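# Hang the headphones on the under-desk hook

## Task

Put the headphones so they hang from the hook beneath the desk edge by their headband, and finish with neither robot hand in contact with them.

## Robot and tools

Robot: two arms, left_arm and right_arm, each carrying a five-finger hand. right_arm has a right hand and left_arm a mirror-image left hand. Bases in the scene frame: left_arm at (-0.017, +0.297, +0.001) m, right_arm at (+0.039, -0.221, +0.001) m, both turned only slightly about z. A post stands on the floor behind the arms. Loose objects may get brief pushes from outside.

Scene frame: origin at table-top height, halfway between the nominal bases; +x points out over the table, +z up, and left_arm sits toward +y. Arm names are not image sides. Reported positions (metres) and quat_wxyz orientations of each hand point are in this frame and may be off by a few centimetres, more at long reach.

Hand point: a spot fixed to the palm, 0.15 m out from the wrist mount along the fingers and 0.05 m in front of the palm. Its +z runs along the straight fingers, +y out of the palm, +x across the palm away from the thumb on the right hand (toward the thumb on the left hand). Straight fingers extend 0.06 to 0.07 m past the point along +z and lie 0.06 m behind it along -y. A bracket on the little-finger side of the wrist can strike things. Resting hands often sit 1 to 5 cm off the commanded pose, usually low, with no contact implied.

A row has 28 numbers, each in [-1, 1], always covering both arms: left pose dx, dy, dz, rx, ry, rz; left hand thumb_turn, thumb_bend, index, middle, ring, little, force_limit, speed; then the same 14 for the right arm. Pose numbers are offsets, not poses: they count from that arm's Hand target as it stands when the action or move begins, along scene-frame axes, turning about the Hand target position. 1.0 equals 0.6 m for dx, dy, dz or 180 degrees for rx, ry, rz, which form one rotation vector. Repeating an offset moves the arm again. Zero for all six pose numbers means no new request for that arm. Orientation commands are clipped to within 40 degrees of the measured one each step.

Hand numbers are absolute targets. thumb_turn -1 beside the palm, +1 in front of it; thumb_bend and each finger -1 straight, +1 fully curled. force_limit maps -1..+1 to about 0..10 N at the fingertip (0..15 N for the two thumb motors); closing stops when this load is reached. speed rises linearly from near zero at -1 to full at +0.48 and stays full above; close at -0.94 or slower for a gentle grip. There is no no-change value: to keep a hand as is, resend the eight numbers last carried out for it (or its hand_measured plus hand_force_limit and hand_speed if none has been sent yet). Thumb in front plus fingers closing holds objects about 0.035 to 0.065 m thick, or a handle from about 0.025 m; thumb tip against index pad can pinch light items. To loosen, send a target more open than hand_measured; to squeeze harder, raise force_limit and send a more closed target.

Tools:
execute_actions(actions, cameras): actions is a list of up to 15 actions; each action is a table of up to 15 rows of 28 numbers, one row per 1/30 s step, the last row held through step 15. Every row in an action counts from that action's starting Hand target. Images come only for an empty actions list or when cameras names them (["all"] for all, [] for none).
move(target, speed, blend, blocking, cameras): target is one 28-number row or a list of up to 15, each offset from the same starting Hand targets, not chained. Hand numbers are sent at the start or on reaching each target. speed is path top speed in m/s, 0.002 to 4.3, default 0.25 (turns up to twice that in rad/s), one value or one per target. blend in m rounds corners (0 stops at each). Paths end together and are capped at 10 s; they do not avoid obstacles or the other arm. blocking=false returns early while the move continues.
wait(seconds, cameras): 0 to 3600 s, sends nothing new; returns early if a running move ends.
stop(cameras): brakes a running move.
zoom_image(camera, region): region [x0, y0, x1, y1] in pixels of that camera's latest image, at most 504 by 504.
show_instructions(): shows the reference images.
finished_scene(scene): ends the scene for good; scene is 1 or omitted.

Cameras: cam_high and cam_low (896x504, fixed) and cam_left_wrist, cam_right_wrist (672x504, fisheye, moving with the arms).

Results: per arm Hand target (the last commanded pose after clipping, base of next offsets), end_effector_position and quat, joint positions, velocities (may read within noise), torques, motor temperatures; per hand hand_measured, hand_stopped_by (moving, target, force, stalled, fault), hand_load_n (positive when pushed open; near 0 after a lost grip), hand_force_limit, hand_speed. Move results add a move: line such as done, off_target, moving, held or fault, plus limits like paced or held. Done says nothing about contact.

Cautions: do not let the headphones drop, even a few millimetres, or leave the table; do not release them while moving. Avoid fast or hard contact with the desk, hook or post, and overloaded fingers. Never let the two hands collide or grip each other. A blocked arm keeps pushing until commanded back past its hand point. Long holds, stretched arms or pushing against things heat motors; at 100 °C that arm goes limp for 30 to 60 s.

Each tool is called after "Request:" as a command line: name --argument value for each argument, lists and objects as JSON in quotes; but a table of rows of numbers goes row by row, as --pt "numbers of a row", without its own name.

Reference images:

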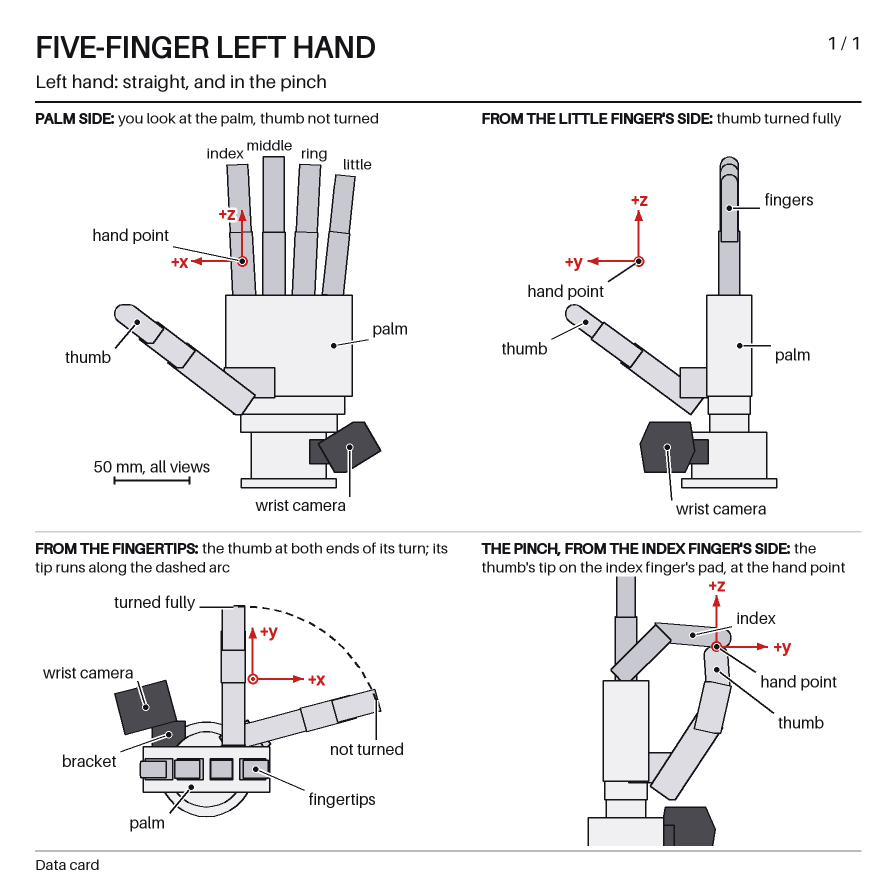

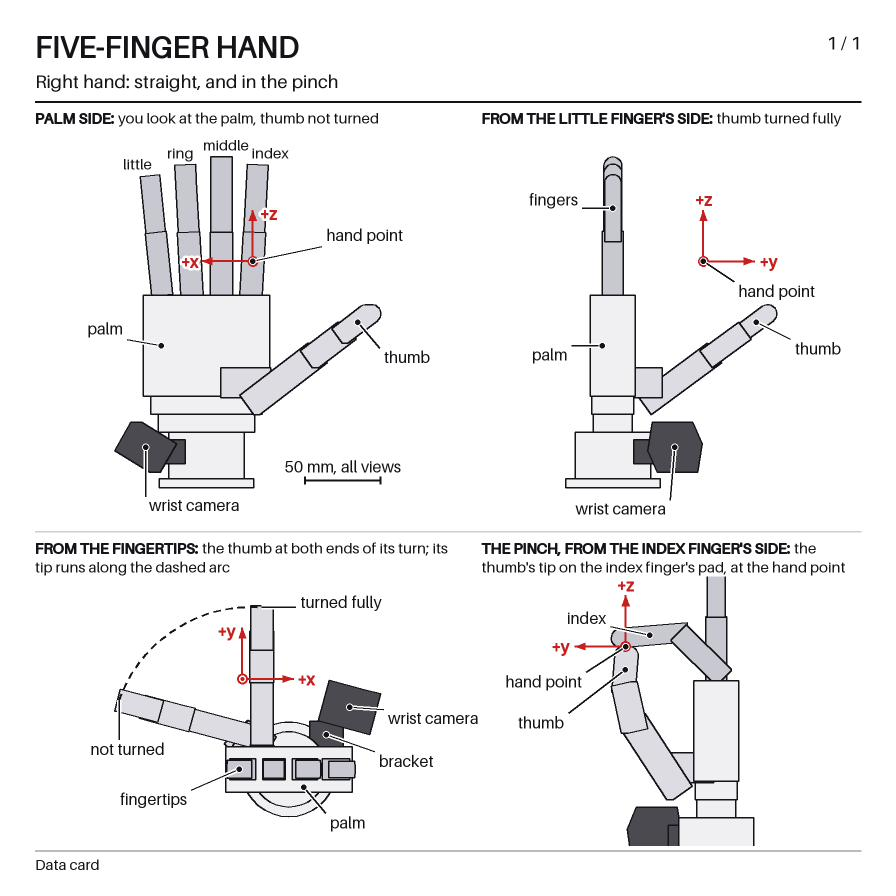

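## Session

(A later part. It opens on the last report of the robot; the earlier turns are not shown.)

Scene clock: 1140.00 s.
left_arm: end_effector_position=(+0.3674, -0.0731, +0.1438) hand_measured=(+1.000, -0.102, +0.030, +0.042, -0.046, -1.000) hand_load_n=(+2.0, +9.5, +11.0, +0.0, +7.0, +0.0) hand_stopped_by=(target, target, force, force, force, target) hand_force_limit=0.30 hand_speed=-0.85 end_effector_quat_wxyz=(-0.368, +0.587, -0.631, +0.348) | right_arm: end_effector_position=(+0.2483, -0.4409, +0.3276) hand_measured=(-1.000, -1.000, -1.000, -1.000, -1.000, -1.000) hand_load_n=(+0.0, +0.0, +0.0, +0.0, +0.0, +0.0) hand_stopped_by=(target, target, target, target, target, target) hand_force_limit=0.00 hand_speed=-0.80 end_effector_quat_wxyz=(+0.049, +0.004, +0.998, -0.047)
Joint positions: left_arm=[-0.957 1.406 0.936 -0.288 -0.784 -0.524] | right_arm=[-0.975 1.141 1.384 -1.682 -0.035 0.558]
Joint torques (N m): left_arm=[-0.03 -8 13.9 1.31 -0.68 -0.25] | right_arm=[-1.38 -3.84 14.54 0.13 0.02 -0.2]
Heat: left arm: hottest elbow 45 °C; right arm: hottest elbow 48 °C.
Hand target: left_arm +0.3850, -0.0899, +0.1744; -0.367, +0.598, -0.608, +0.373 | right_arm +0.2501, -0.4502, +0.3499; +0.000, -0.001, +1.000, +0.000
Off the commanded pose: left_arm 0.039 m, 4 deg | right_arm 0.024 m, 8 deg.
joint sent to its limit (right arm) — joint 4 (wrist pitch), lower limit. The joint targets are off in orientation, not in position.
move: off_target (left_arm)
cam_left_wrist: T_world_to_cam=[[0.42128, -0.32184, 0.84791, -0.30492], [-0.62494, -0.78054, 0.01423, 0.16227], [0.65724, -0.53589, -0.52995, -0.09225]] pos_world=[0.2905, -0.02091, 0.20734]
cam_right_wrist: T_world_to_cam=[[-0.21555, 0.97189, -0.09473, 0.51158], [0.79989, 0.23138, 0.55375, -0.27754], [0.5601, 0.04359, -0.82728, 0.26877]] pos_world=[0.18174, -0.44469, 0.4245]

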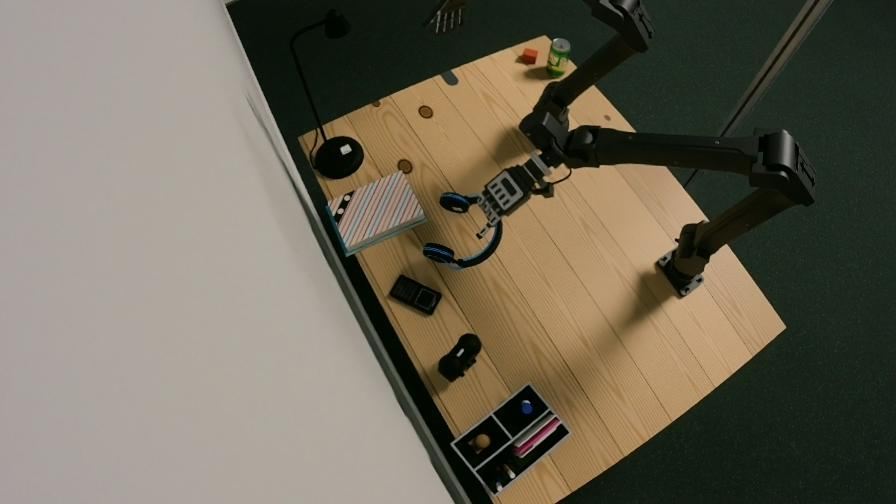

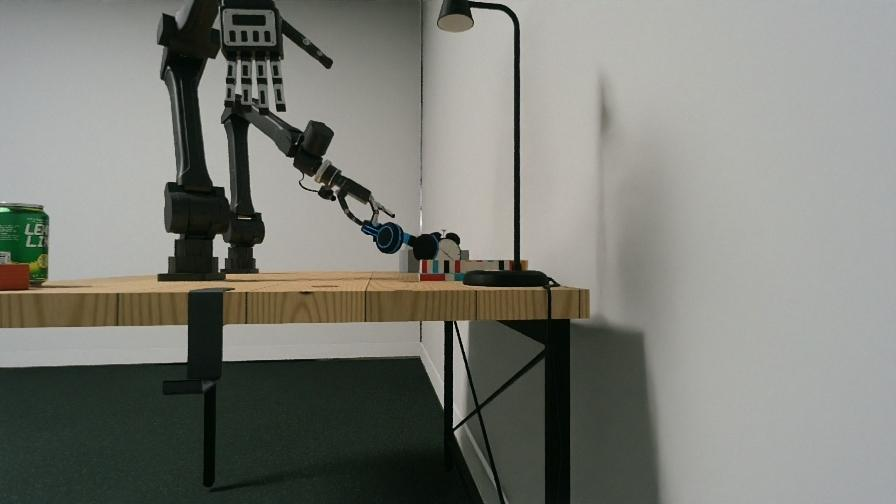

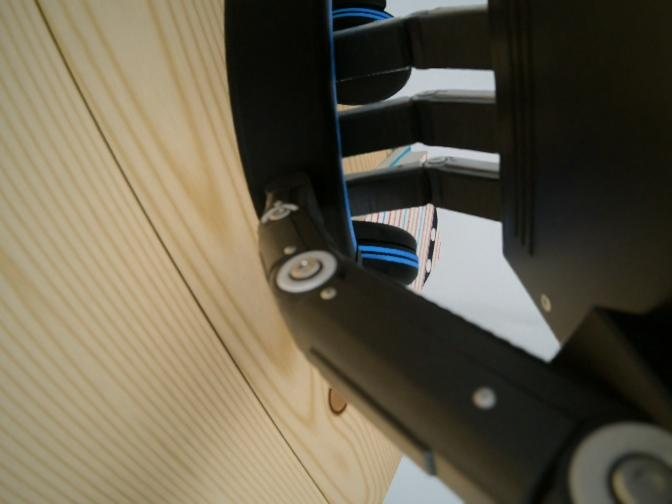

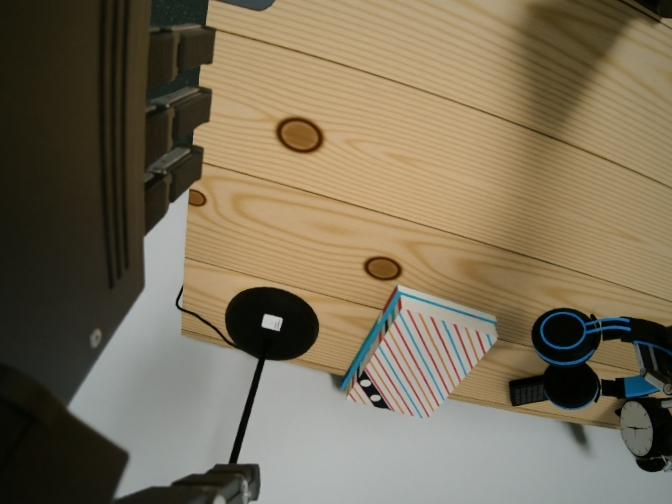

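Request:
move --target '[0,0,-0.1,-0.0353,-0.087,0,1,-0.1,0.3,0.3,0.2,-1,0.3,-0.85,0,0,0,0,0,0,-1,-1,-1,-1,-1,-1,0,-0.8]' --speed 0.06 --cameras '["all"]'

Request:
zoom_image --camera "cam_low" --region '[250, 180, 450, 300]'

Scene clock: 1199.00 s.
left_arm: end_effector_position=(+0.3844, -0.0774, +0.1011) hand_measured=(+1.000, -0.102, +0.030, +0.042, -0.046, -1.000) hand_load_n=(+2.5, +9.0, +11.5, +0.0, +6.5, +0.0) hand_stopped_by=(target, target, force, force, force, target) hand_force_limit=0.30 hand_speed=-0.85 end_effector_quat_wxyz=(-0.416, +0.563, -0.542, +0.464) | right_arm: end_effector_position=(+0.2483, -0.4409, +0.3276) hand_measured=(-1.000, -1.000, -1.000, -1.000, -1.000, -1.000) hand_load_n=(+0.0, +0.0, +0.0, +0.0, +0.0, +0.0) hand_stopped_by=(target, target, target, target, target, target) hand_force_limit=0.00 hand_speed=-0.80 end_effector_quat_wxyz=(+0.049, +0.004, +0.998, -0.047)
Joint positions: left_arm=[-0.982 1.542 0.701 0.471 -0.905 -0.369] | right_arm=[-0.975 1.141 1.384 -1.682 -0.035 0.558]
Joint torques (N m): left_arm=[-1.85 -8.35 7.73 2.88 -0.45 -0.06] | right_arm=[-1.32 -4.25 14.26 0.34 0.04 -0.17]
Motor temperatures (°C): left_arm=[27 29 47 27 26 25] | right_arm=[26 31 49 26 26 27]
Heat: left arm: hottest elbow 47 °C; right arm: hottest elbow 49 °C.
Hand target: left_arm +0.3850, -0.0897, +0.1142; -0.413, +0.560, -0.531, +0.484 | right_arm +0.2501, -0.4502, +0.3499; +0.000, -0.001, +1.000, +0.000
Off the commanded pose: left_arm 0.018 m, 3 deg | right_arm 0.024 m, 8 deg.
joint sent to its limit (right arm) — joint 4 (wrist pitch), lower limit. The joint targets are off in orientation, not in position.
move: off_target (left_arm)
cam_left_wrist: T_world_to_cam=[[0.17097, -0.19176, 0.96644, -0.18286], [-0.60224, -0.79665, -0.05154, 0.16679], [0.7798, -0.57321, -0.25169, -0.20648]] pos_world=[0.29273, -0.02055, 0.13335]
cam_right_wrist: T_world_to_cam=[[-0.21555, 0.97189, -0.09473, 0.51158], [0.79989, 0.23138, 0.55375, -0.27754], [0.5601, 0.04359, -0.82728, 0.26877]] pos_world=[0.18174, -0.44469, 0.4245]

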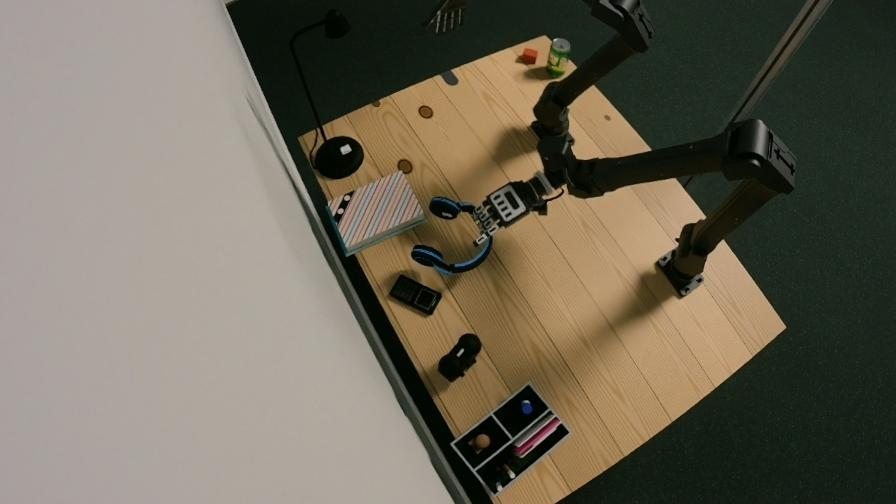

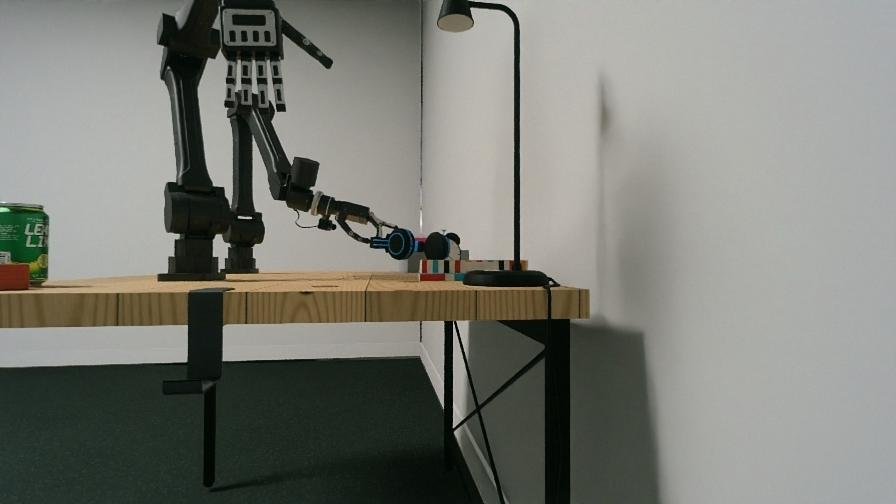

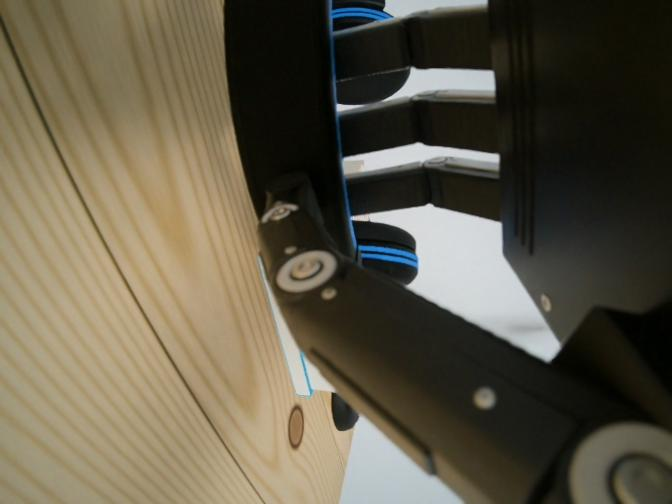

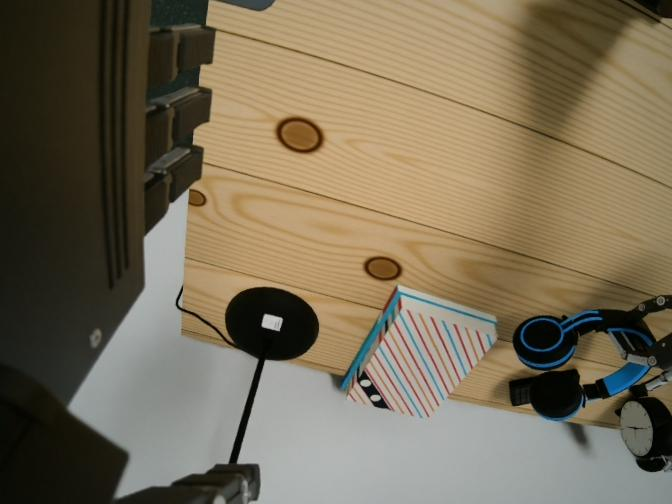

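Scaled by 2.520 from the camera's image (finer frame: 1280x720).

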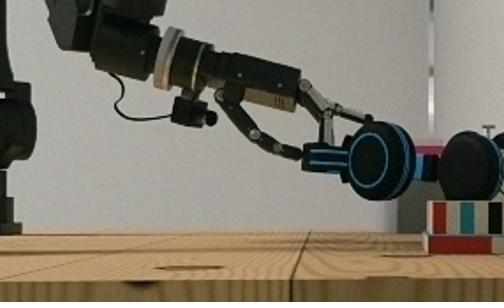

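Request:
move --target '[-0.058,0,-0.08,-0.0426,-0.0357,0,1,-0.1,0.3,0.3,0.2,-1,0.3,-0.85,0,0,0,0,0,0,-1,-1,-1,-1,-1,-1,0,-0.8]' --speed 0.06 --cameras '["all"]'

Request:
zoom_image --camera "cam_low" --region '[250, 180, 450, 300]'

Scene clock: 1229.43 s.
left_arm: end_effector_position=(+0.3517, -0.0800, +0.0558) hand_measured=(+1.000, -0.102, +0.030, +0.042, -0.046, -1.000) hand_load_n=(+2.0, +9.0, +11.5, +0.0, +6.5, +0.0) hand_stopped_by=(target, target, force, force, force, target) hand_force_limit=0.30 hand_speed=-0.85 end_effector_quat_wxyz=(-0.410, +0.561, -0.485, +0.532) | right_arm: end_effector_position=(+0.2483, -0.4409, +0.3276) hand_measured=(-1.000, -1.000, -1.000, -1.000, -1.000, -1.000) hand_load_n=(+0.0, +0.0, +0.0, +0.0, +0.0, +0.0) hand_stopped_by=(target, target, target, target, target, target) hand_force_limit=0.00 hand_speed=-0.80 end_effector_quat_wxyz=(+0.049, +0.004, +0.998, -0.047)
Joint positions: left_arm=[-1.064 1.74 0.564 0.994 -0.991 -0.354] | right_arm=[-0.975 1.141 1.384 -1.682 -0.035 0.558]
Joint torques (N m): left_arm=[-1.73 -8.35 4.96 2.78 -0.29 -0.02] | right_arm=[-0.56 -5.01 14.46 0.38 0.05 -0.24]
Heat: left arm: hottest elbow 43 °C; right arm: hottest elbow 49 °C.
Hand target: left_arm +0.3503, -0.0897, +0.0663; -0.403, +0.559, -0.473, +0.549 | right_arm +0.2501, -0.4502, +0.3499; +0.000, -0.001, +1.000, +0.000
Off the commanded pose: left_arm 0.014 m, 2 deg | right_arm 0.024 m, 8 deg.
joint sent to its limit (right arm) — joint 4 (wrist pitch), lower limit. The joint targets are off in orientation, not in position.
move: off_target (left_arm)
cam_left_wrist: T_world_to_cam=[[0.05279, -0.0611, 0.99673, -0.08365], [-0.59859, -0.80087, -0.01739, 0.13923], [0.79932, -0.59571, -0.07885, -0.2122]] pos_world=[0.25737, -0.02002, 0.06906]
cam_right_wrist: T_world_to_cam=[[-0.21555, 0.97189, -0.09473, 0.51158], [0.79989, 0.23138, 0.55375, -0.27754], [0.5601, 0.04359, -0.82728, 0.26877]] pos_world=[0.18174, -0.44469, 0.4245]

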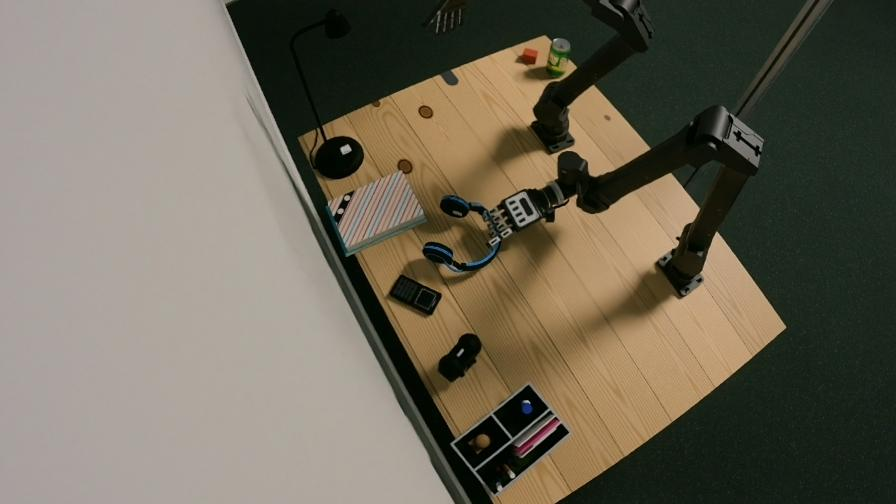

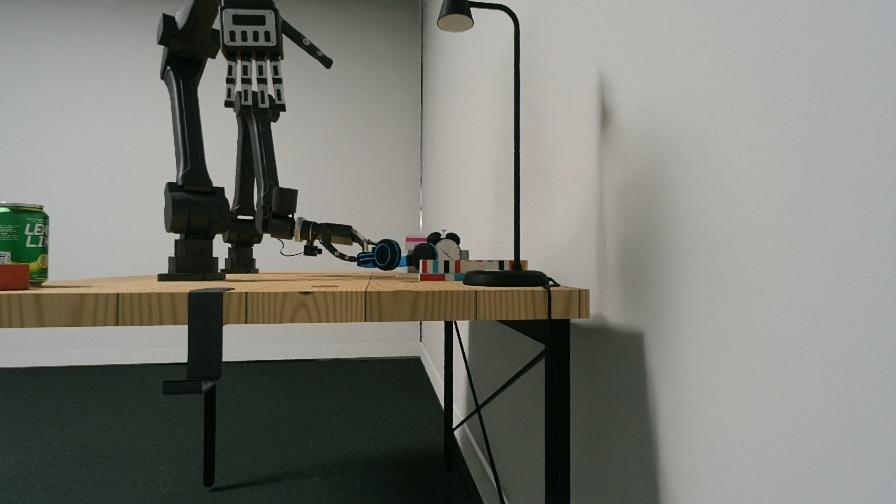

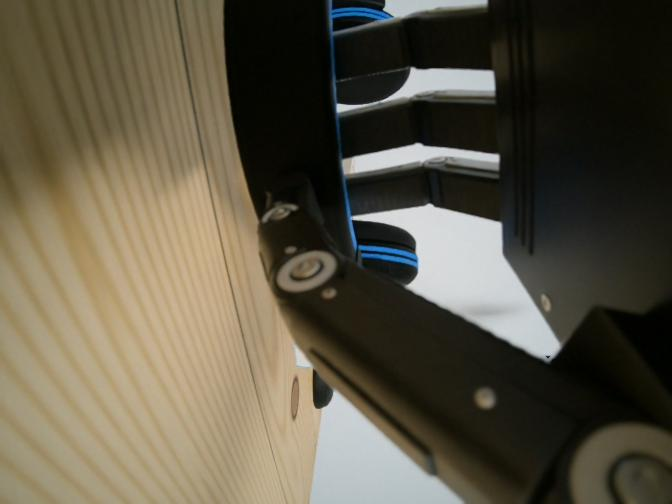

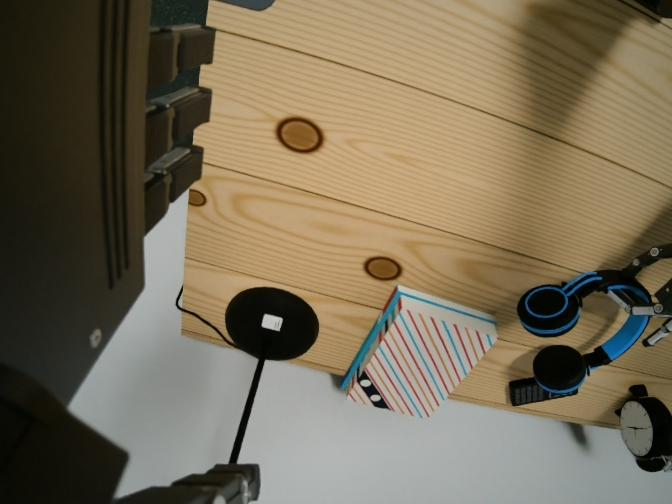

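Scaled by 2.520 from the camera's image (finer frame: 1280x720).

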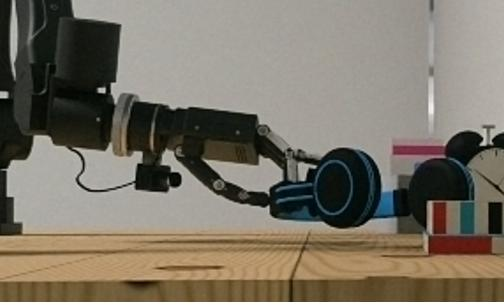

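Request:
move --target '[0,0,-0.045,-0.017,-0.0143,0,1,-0.1,0.3,0.3,0.2,-1,0.3,-0.85,0,0,0,0,0,0,-1,-1,-1,-1,-1,-1,0,-0.8]' --speed 0.04 --cameras '["cam_low","cam_right_wrist","cam_high"]'

Request:
zoom_image --camera "cam_low" --region '[250, 180, 450, 300]'

Scene clock: 1257.17 s.
left_arm: end_effector_position=(+0.3534, -0.0812, +0.0353) hand_measured=(+1.000, -0.102, +0.030, +0.042, -0.046, -1.000) hand_load_n=(+1.5, +10.0, +12.0, +0.0, +6.0, +0.0) hand_stopped_by=(target, target, force, force, force, target) hand_force_limit=0.30 hand_speed=-0.85 end_effector_quat_wxyz=(-0.407, +0.559, -0.456, +0.561) | right_arm: end_effector_position=(+0.2483, -0.4409, +0.3276) hand_measured=(-1.000, -1.000, -1.000, -1.000, -1.000, -1.000) hand_load_n=(+0.0, +0.0, +0.0, +0.0, +0.0, +0.0) hand_stopped_by=(target, target, target, target, target, target) hand_force_limit=0.00 hand_speed=-0.80 end_effector_quat_wxyz=(+0.049, +0.004, +0.998, -0.047)
Joint positions: left_arm=[-1.066 1.889 0.558 1.256 -0.999 -0.322] | right_arm=[-0.975 1.141 1.384 -1.682 -0.035 0.558]
Joint torques (N m): left_arm=[-1.67 -8.23 3.52 2.59 -0.03 -0.11] | right_arm=[-0.97 -3.66 14.54 0.29 0.04 -0.2]
Motor temperatures (°C): left_arm=[27 28 41 28 26 24] | right_arm=[26 31 49 26 26 27]
Heat: left arm: hottest elbow 41 °C; right arm: hottest elbow 49 °C.
Hand target: left_arm +0.3502, -0.0897, +0.0391; -0.399, +0.557, -0.449, +0.574 | right_arm +0.2501, -0.4502, +0.3499; +0.000, -0.001, +1.000, +0.000
Off the commanded pose: left_arm 0.010 m, 2 deg | right_arm 0.024 m, 8 deg.
joint sent to its limit (right arm) — joint 4 (wrist pitch), lower limit. The joint targets are off in orientation, not in position.
move: done
cam_right_wrist: T_world_to_cam=[[-0.21555, 0.97189, -0.09473, 0.51158], [0.79989, 0.23138, 0.55375, -0.27754], [0.5601, 0.04359, -0.82728, 0.26877]] pos_world=[0.18174, -0.44469, 0.4245]
Images, in order (width x height): cam_high 896x504, cam_low 896x504, cam_right_wrist 672x504.

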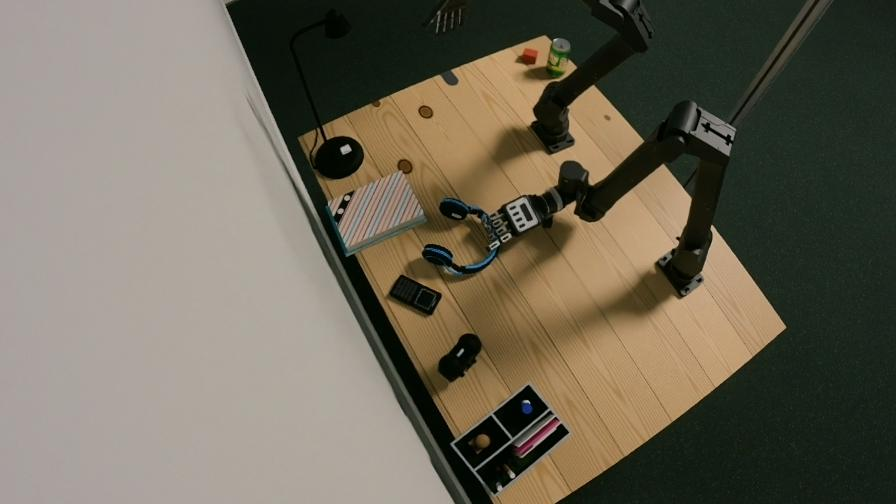

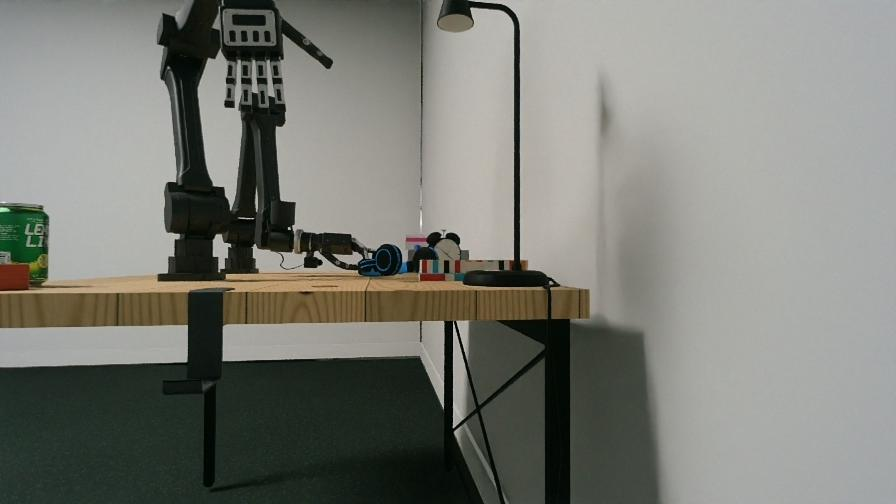

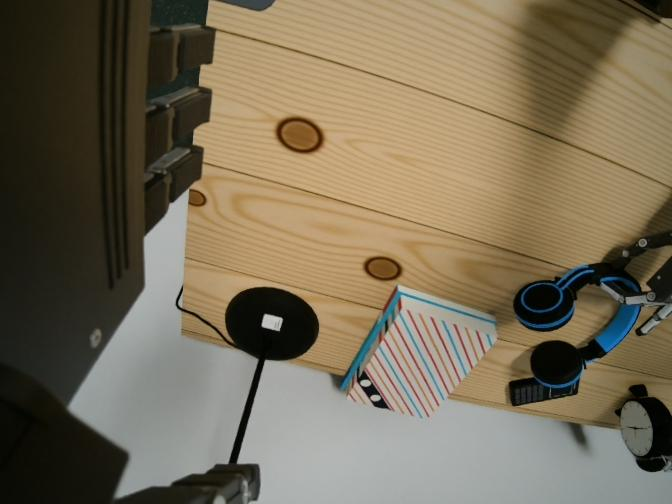

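Scaled by 2.520 from the camera's image (finer frame: 1280x720).

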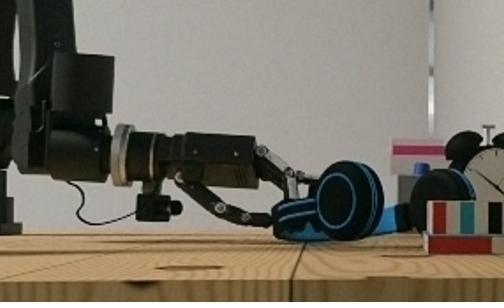

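Request:
move --target '[0,0,-0.022,0,0,0,1,-0.1,0.3,0.3,0.2,-1,0.3,-0.85,0,0,0,0,0,0,-1,-1,-1,-1,-1,-1,0,-0.8]' --speed 0.03 --cameras '["cam_low","cam_left_wrist"]'

Request:
zoom_image --camera "cam_low" --region '[300, 200, 450, 300]'

Scene clock: 1276.30 s.
left_arm: end_effector_position=(+0.3534, -0.0813, +0.0307) hand_measured=(+1.000, -0.102, +0.030, +0.042, -0.046, -1.000) hand_load_n=(+0.0, +9.0, +12.0, +0.0, +6.5, +0.0) hand_stopped_by=(target, target, force, force, force, target) hand_force_limit=0.30 hand_speed=-0.85 end_effector_quat_wxyz=(-0.404, +0.559, -0.448, +0.569) | right_arm: end_effector_position=(+0.2483, -0.4409, +0.3276) hand_measured=(-1.000, -1.000, -1.000, -1.000, -1.000, -1.000) hand_load_n=(+0.0, +0.0, -0.5, +0.0, +0.0, +0.0) hand_stopped_by=(target, target, target, target, target, target) hand_force_limit=0.00 hand_speed=-0.80 end_effector_quat_wxyz=(+0.049, +0.004, +0.998, -0.047)
Joint positions: left_arm=[-1.066 1.926 0.558 1.318 -0.999 -0.32] | right_arm=[-0.975 1.141 1.384 -1.682 -0.035 0.558]
Joint torques (N m): left_arm=[-1.73 -7.3 3.7 2.1 -0.01 -0.13] | right_arm=[-0.67 -4.42 14.46 0.32 -0.02 -0.21]
Heat: left arm: hottest elbow 40 °C; right arm: hottest elbow 49 °C.
Hand target: left_arm +0.3502, -0.0897, +0.0259; -0.399, +0.557, -0.449, +0.573 | right_arm +0.2501, -0.4502, +0.3499; +0.000, -0.001, +1.000, +0.000
Off the commanded pose: left_arm 0.010 m, 1 deg | right_arm 0.024 m, 8 deg.
joint sent to its limit (right arm) — joint 4 (wrist pitch), lower limit. The joint targets are off in orientation, not in position.
move: done
cam_left_wrist: T_world_to_cam=[[-0.01482, 0.01956, 0.9997, -0.0285], [-0.59543, -0.80338, 0.0069, 0.13672], [0.80327, -0.59515, 0.02355, -0.22084]] pos_world=[0.25838, -0.02104, 0.03275]

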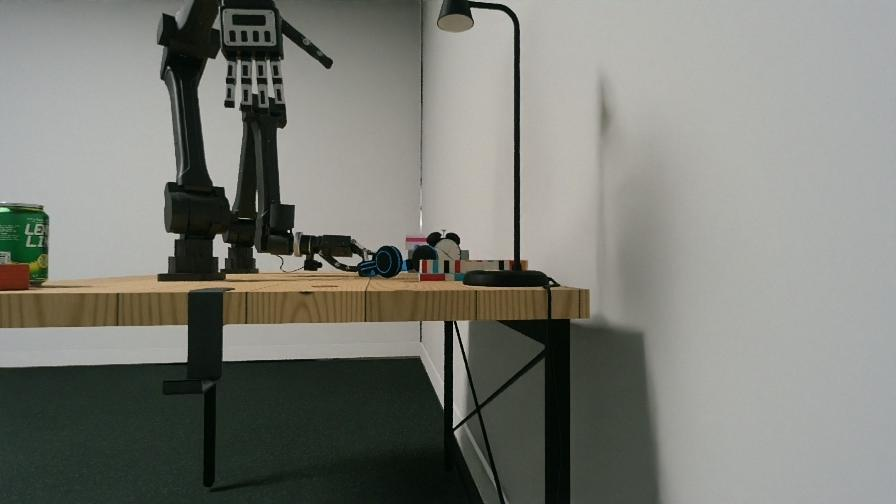

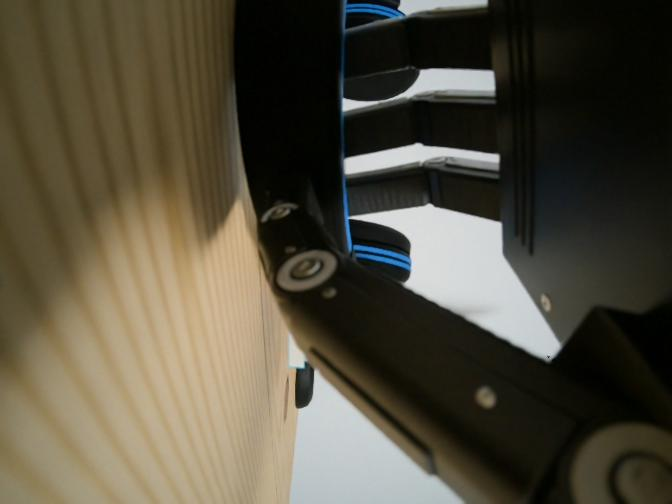

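Scaled by 3.360 from the camera's image (finer frame: 1280x720).

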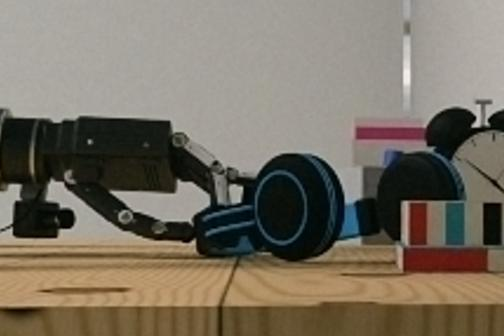

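Request:
move --target '[0,0,-0.02,0,0,0,1,-0.1,0.3,0.3,0.2,-1,0.3,-0.85,0,0,0,0,0,0,-1,-1,-1,-1,-1,-1,0,-0.8]' --speed 0.03 --cameras '["cam_low","cam_left_wrist"]'

Request:
zoom_image --camera "cam_low" --region '[300, 200, 450, 300]'

Scene clock: 1286.33 s.
left_arm: end_effector_position=(+0.3542, -0.0821, +0.0279) hand_measured=(+1.000, -0.102, +0.030, +0.042, -0.046, -1.000) hand_load_n=(+0.5, +6.5, +13.0, +0.0, +6.0, +0.0) hand_stopped_by=(target, target, force, force, force, target) hand_force_limit=0.30 hand_speed=-0.85 end_effector_quat_wxyz=(-0.401, +0.561, -0.438, +0.577) | right_arm: end_effector_position=(+0.2483, -0.4409, +0.3276) hand_measured=(-1.000, -1.000, -1.000, -1.000, -1.000, -1.000) hand_load_n=(+0.0, +0.0, +0.0, +0.0, +0.0, +0.0) hand_stopped_by=(target, target, target, target, target, target) hand_force_limit=0.00 hand_speed=-0.80 end_effector_quat_wxyz=(+0.049, +0.004, +0.998, -0.047)
Joint positions: left_arm=[-1.067 1.958 0.562 1.372 -1.003 -0.32] | right_arm=[-0.975 1.141 1.384 -1.682 -0.035 0.558]
Joint torques (N m): left_arm=[-1.79 -6.48 3.55 1.61 0.13 -0.13] | right_arm=[-1.73 -4.25 14.34 0.24 0.02 -0.26]
Heat: left arm: hottest elbow 39 °C; right arm: hottest elbow 49 °C.
Hand target: left_arm +0.3502, -0.0898, +0.0140; -0.399, +0.557, -0.449, +0.574 | right_arm +0.2501, -0.4502, +0.3499; +0.000, -0.001, +1.000, +0.000
Off the commanded pose: left_arm 0.016 m, 1 deg | right_arm 0.024 m, 8 deg.
joint sent to its limit (right arm) — joint 4 (wrist pitch), lower limit. The joint targets are off in orientation, not in position.
move: off_target (left_arm)
cam_left_wrist: T_world_to_cam=[[-0.02773, 0.04194, 0.99874, -0.01921], [-0.59314, -0.80491, 0.01733, 0.1354], [0.80462, -0.59191, 0.04719, -0.22275]] pos_world=[0.25901, -0.02206, 0.02735]

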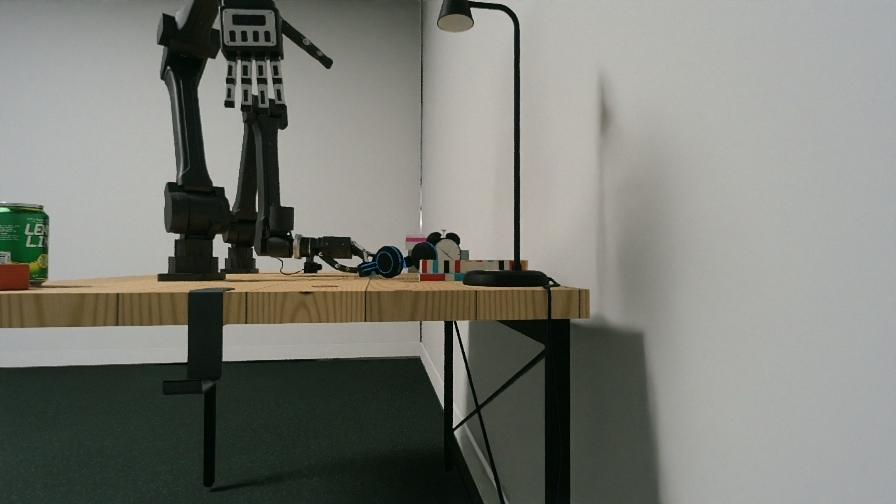

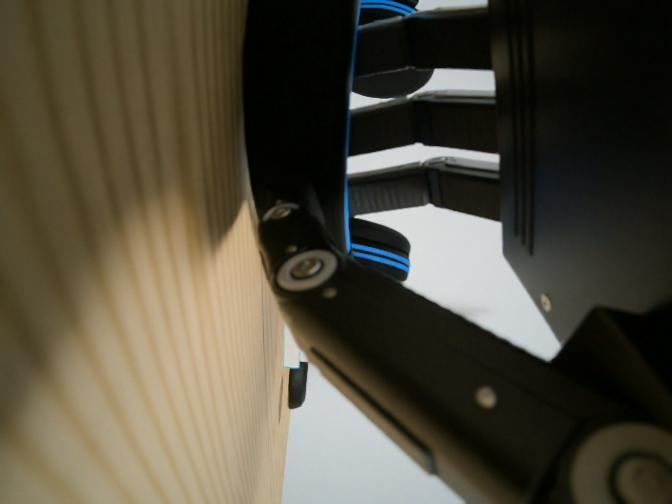

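Scaled by 3.360 from the camera's image (finer frame: 1280x720).

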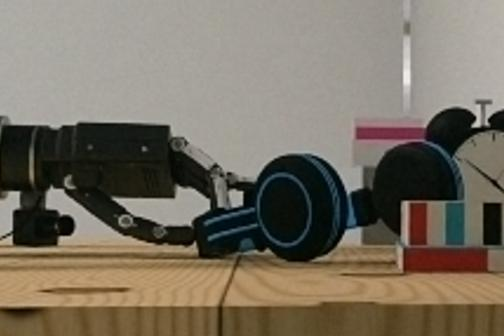

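Request:
move --target '[0,0,-0.018,0,0,0,1,-0.1,0.3,0.3,0.2,-1,0.3,-0.85,0,0,0,0,0,0,-1,-1,-1,-1,-1,-1,0,-0.8]' --speed 0.03 --cameras '["cam_low","cam_left_wrist"]'

Request:
zoom_image --camera "cam_low" --region '[300, 200, 450, 300]'

Scene clock: 1312.63 s.
left_arm: end_effector_position=(+0.3549, -0.0822, +0.0261) hand_measured=(+1.000, -0.102, +0.030, +0.042, -0.046, -1.000) hand_load_n=(+1.0, +4.5, +14.5, +0.0, +5.5, +0.0) hand_stopped_by=(target, target, force, force, force, target) hand_force_limit=0.30 hand_speed=-0.85 end_effector_quat_wxyz=(-0.399, +0.563, -0.428, +0.584) | right_arm: end_effector_position=(+0.2483, -0.4409, +0.3276) hand_measured=(-1.000, -1.000, -1.000, -1.000, -1.000, -1.000) hand_load_n=(+0.0, +0.0, +0.0, +0.0, +0.0, +0.0) hand_stopped_by=(target, target, target, target, target, target) hand_force_limit=0.00 hand_speed=-0.80 end_effector_quat_wxyz=(+0.049, +0.004, +0.998, -0.047)
Joint positions: left_arm=[-1.067 1.985 0.566 1.421 -1.008 -0.32] | right_arm=[-0.975 1.141 1.384 -1.682 -0.035 0.558]
Joint torques (N m): left_arm=[-1.73 -5.71 3.48 1.09 0.32 -0.13] | right_arm=[-0.79 -4.13 14.37 0.35 0.11 -0.23]
Heat: left arm: hottest elbow 38 °C; right arm: hottest elbow 49 °C.
Hand target: left_arm +0.3502, -0.0897, +0.0032; -0.399, +0.557, -0.449, +0.574 | right_arm +0.2501, -0.4502, +0.3499; +0.000, -0.001, +1.000, +0.000
Off the commanded pose: left_arm 0.025 m, 3 deg | right_arm 0.024 m, 8 deg.
joint sent to its limit (right arm) — joint 4 (wrist pitch), lower limit. The joint targets are off in orientation, not in position.
move: off_target (left_arm)
cam_left_wrist: T_world_to_cam=[[-0.04036, 0.06368, 0.99715, -0.01106], [-0.58971, -0.80714, 0.02768, 0.134], [0.80661, -0.58691, 0.07013, -0.2241]] pos_world=[0.25934, -0.02267, 0.02304]

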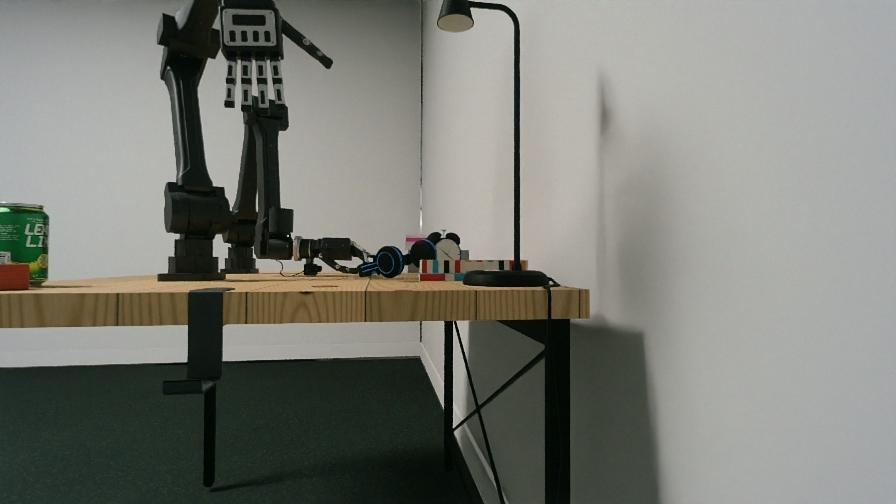

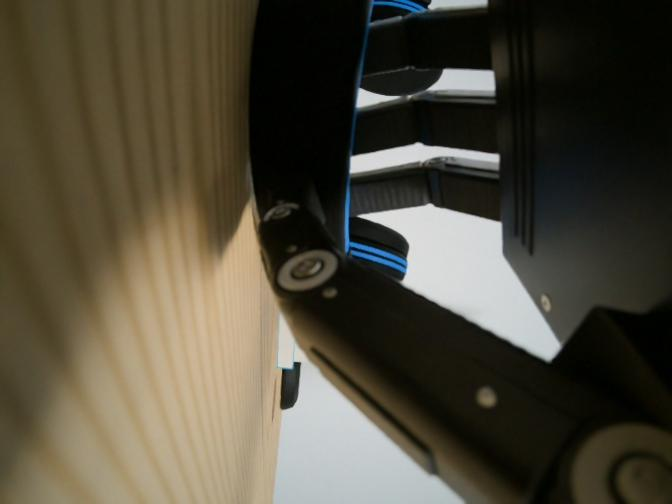

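Scaled by 3.360 from the camera's image (finer frame: 1280x720).

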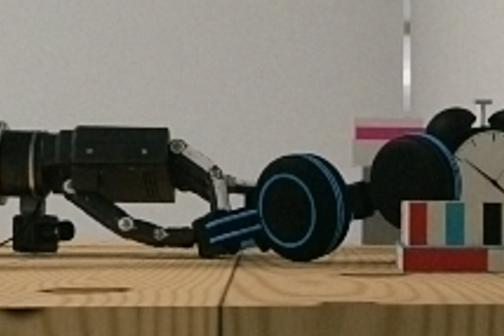

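Request:
move --target '[0,0,0.02,0,0,0,1,-0.1,0.3,0.3,0.2,-1,0.3,-0.85,0,0,0,0,0,0,-1,-1,-1,-1,-1,-1,0,-0.8]' --speed 0.03 --cameras '["cam_low"]'

Request:
zoom_image --camera "cam_low" --region '[300, 200, 450, 300]'

Scene clock: 1325.33 s.
left_arm: end_effector_position=(+0.3549, -0.0822, +0.0262) hand_measured=(+1.000, -0.102, +0.030, +0.042, -0.046, -1.000) hand_load_n=(+0.5, +6.0, +14.0, +0.0, +4.5, +0.0) hand_stopped_by=(target, target, force, force, force, target) hand_force_limit=0.30 hand_speed=-0.85 end_effector_quat_wxyz=(-0.400, +0.562, -0.430, +0.582) | right_arm: end_effector_position=(+0.2483, -0.4409, +0.3276) hand_measured=(-1.000, -1.000, -1.000, -1.000, -1.000, -1.000) hand_load_n=(+0.0, -0.5, +0.0, +0.0, +0.0, +0.0) hand_stopped_by=(target, target, target, target, target, target) hand_force_limit=0.00 hand_speed=-0.80 end_effector_quat_wxyz=(+0.049, +0.004, +0.998, -0.047)
Joint positions: left_arm=[-1.067 1.979 0.566 1.408 -1.008 -0.32] | right_arm=[-0.975 1.141 1.384 -1.682 -0.035 0.558]
Joint torques (N m): left_arm=[-1.61 -8.35 3.07 0.29 0.32 -0.12] | right_arm=[-1.2 -4.48 14.46 0.21 -0.02 -0.18]
Heat: left arm: hottest elbow 38 °C; right arm: hottest elbow 49 °C.
Hand target: left_arm +0.3502, -0.0896, +0.0152; -0.399, +0.557, -0.449, +0.574 | right_arm +0.2501, -0.4502, +0.3499; +0.000, -0.001, +1.000, +0.000
Off the commanded pose: left_arm 0.014 m, 2 deg | right_arm 0.024 m, 8 deg.
joint sent to its limit (right arm) — joint 4 (wrist pitch), lower limit. The joint targets are off in orientation, not in position.
move: off_target (left_arm)

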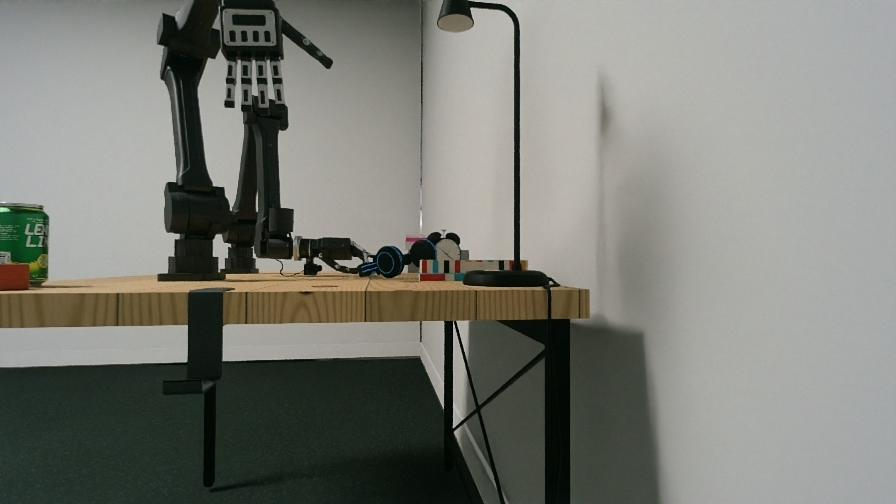

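Scaled by 3.360 from the camera's image (finer frame: 1280x720).

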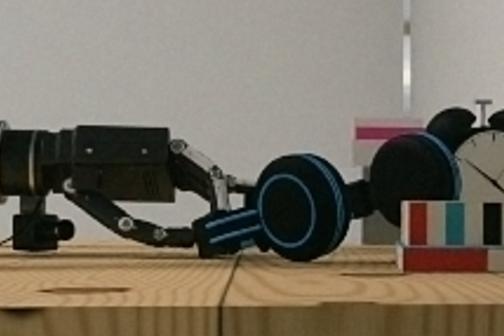

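Request:
move --target '[0,0,0.012,-0.0193,0.0489,0,1,-0.1,0.3,0.3,0.2,-1,0.3,-0.85,0,0,0,0,0,0,-1,-1,-1,-1,-1,-1,0,-0.8]' --speed 0.03 --cameras '["cam_low"]'

Request:
zoom_image --camera "cam_low" --region '[300, 200, 450, 300]'

Scene clock: 1342.07 s.
left_arm: end_effector_position=(+0.3526, -0.0877, +0.0307) hand_measured=(+1.000, -0.102, +0.030, +0.040, -0.046, -1.000) hand_load_n=(+0.0, +11.0, +10.0, +1.0, +5.0, +0.0) hand_stopped_by=(target, target, force, force, force, target) hand_force_limit=0.30 hand_speed=-0.85 end_effector_quat_wxyz=(-0.350, +0.611, -0.449, +0.550) | right_arm: end_effector_position=(+0.2483, -0.4409, +0.3276) hand_measured=(-1.000, -1.000, -1.000, -1.000, -1.000, -1.000) hand_load_n=(+0.0, +0.0, +0.0, +0.0, +0.0, +0.0) hand_stopped_by=(target, target, target, target, target, target) hand_force_limit=0.00 hand_speed=-0.80 end_effector_quat_wxyz=(+0.049, +0.004, +0.998, -0.047)
Joint positions: left_arm=[-1.05 1.805 0.568 0.974 -0.958 -0.588] | right_arm=[-0.975 1.141 1.384 -1.682 -0.035 0.558]
Joint torques (N m): left_arm=[-0.67 -8.47 4.08 0.5 0.44 -0.21] | right_arm=[-0.79 -4.48 14.38 0.28 0.04 -0.22]
Heat: left arm: hottest elbow 37 °C; right arm: hottest elbow 49 °C.
Hand target: left_arm +0.3502, -0.0898, +0.0224; -0.346, +0.611, -0.461, +0.542 | right_arm +0.2501, -0.4502, +0.3499; +0.000, -0.001, +1.000, +0.000
Off the commanded pose: left_arm 0.009 m, 2 deg | right_arm 0.024 m, 8 deg.
joint sent to its limit (right arm) — joint 4 (wrist pitch), lower limit. The joint targets are off in orientation, not in position.
move: done

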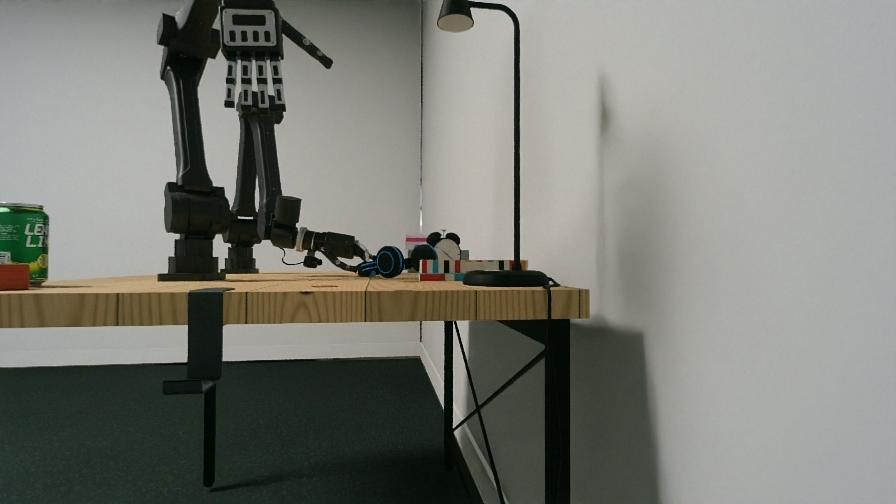

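Scaled by 3.360 from the camera's image (finer frame: 1280x720).

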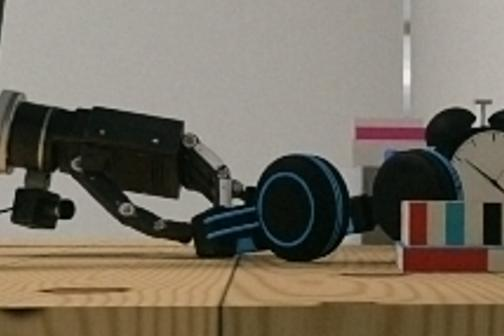

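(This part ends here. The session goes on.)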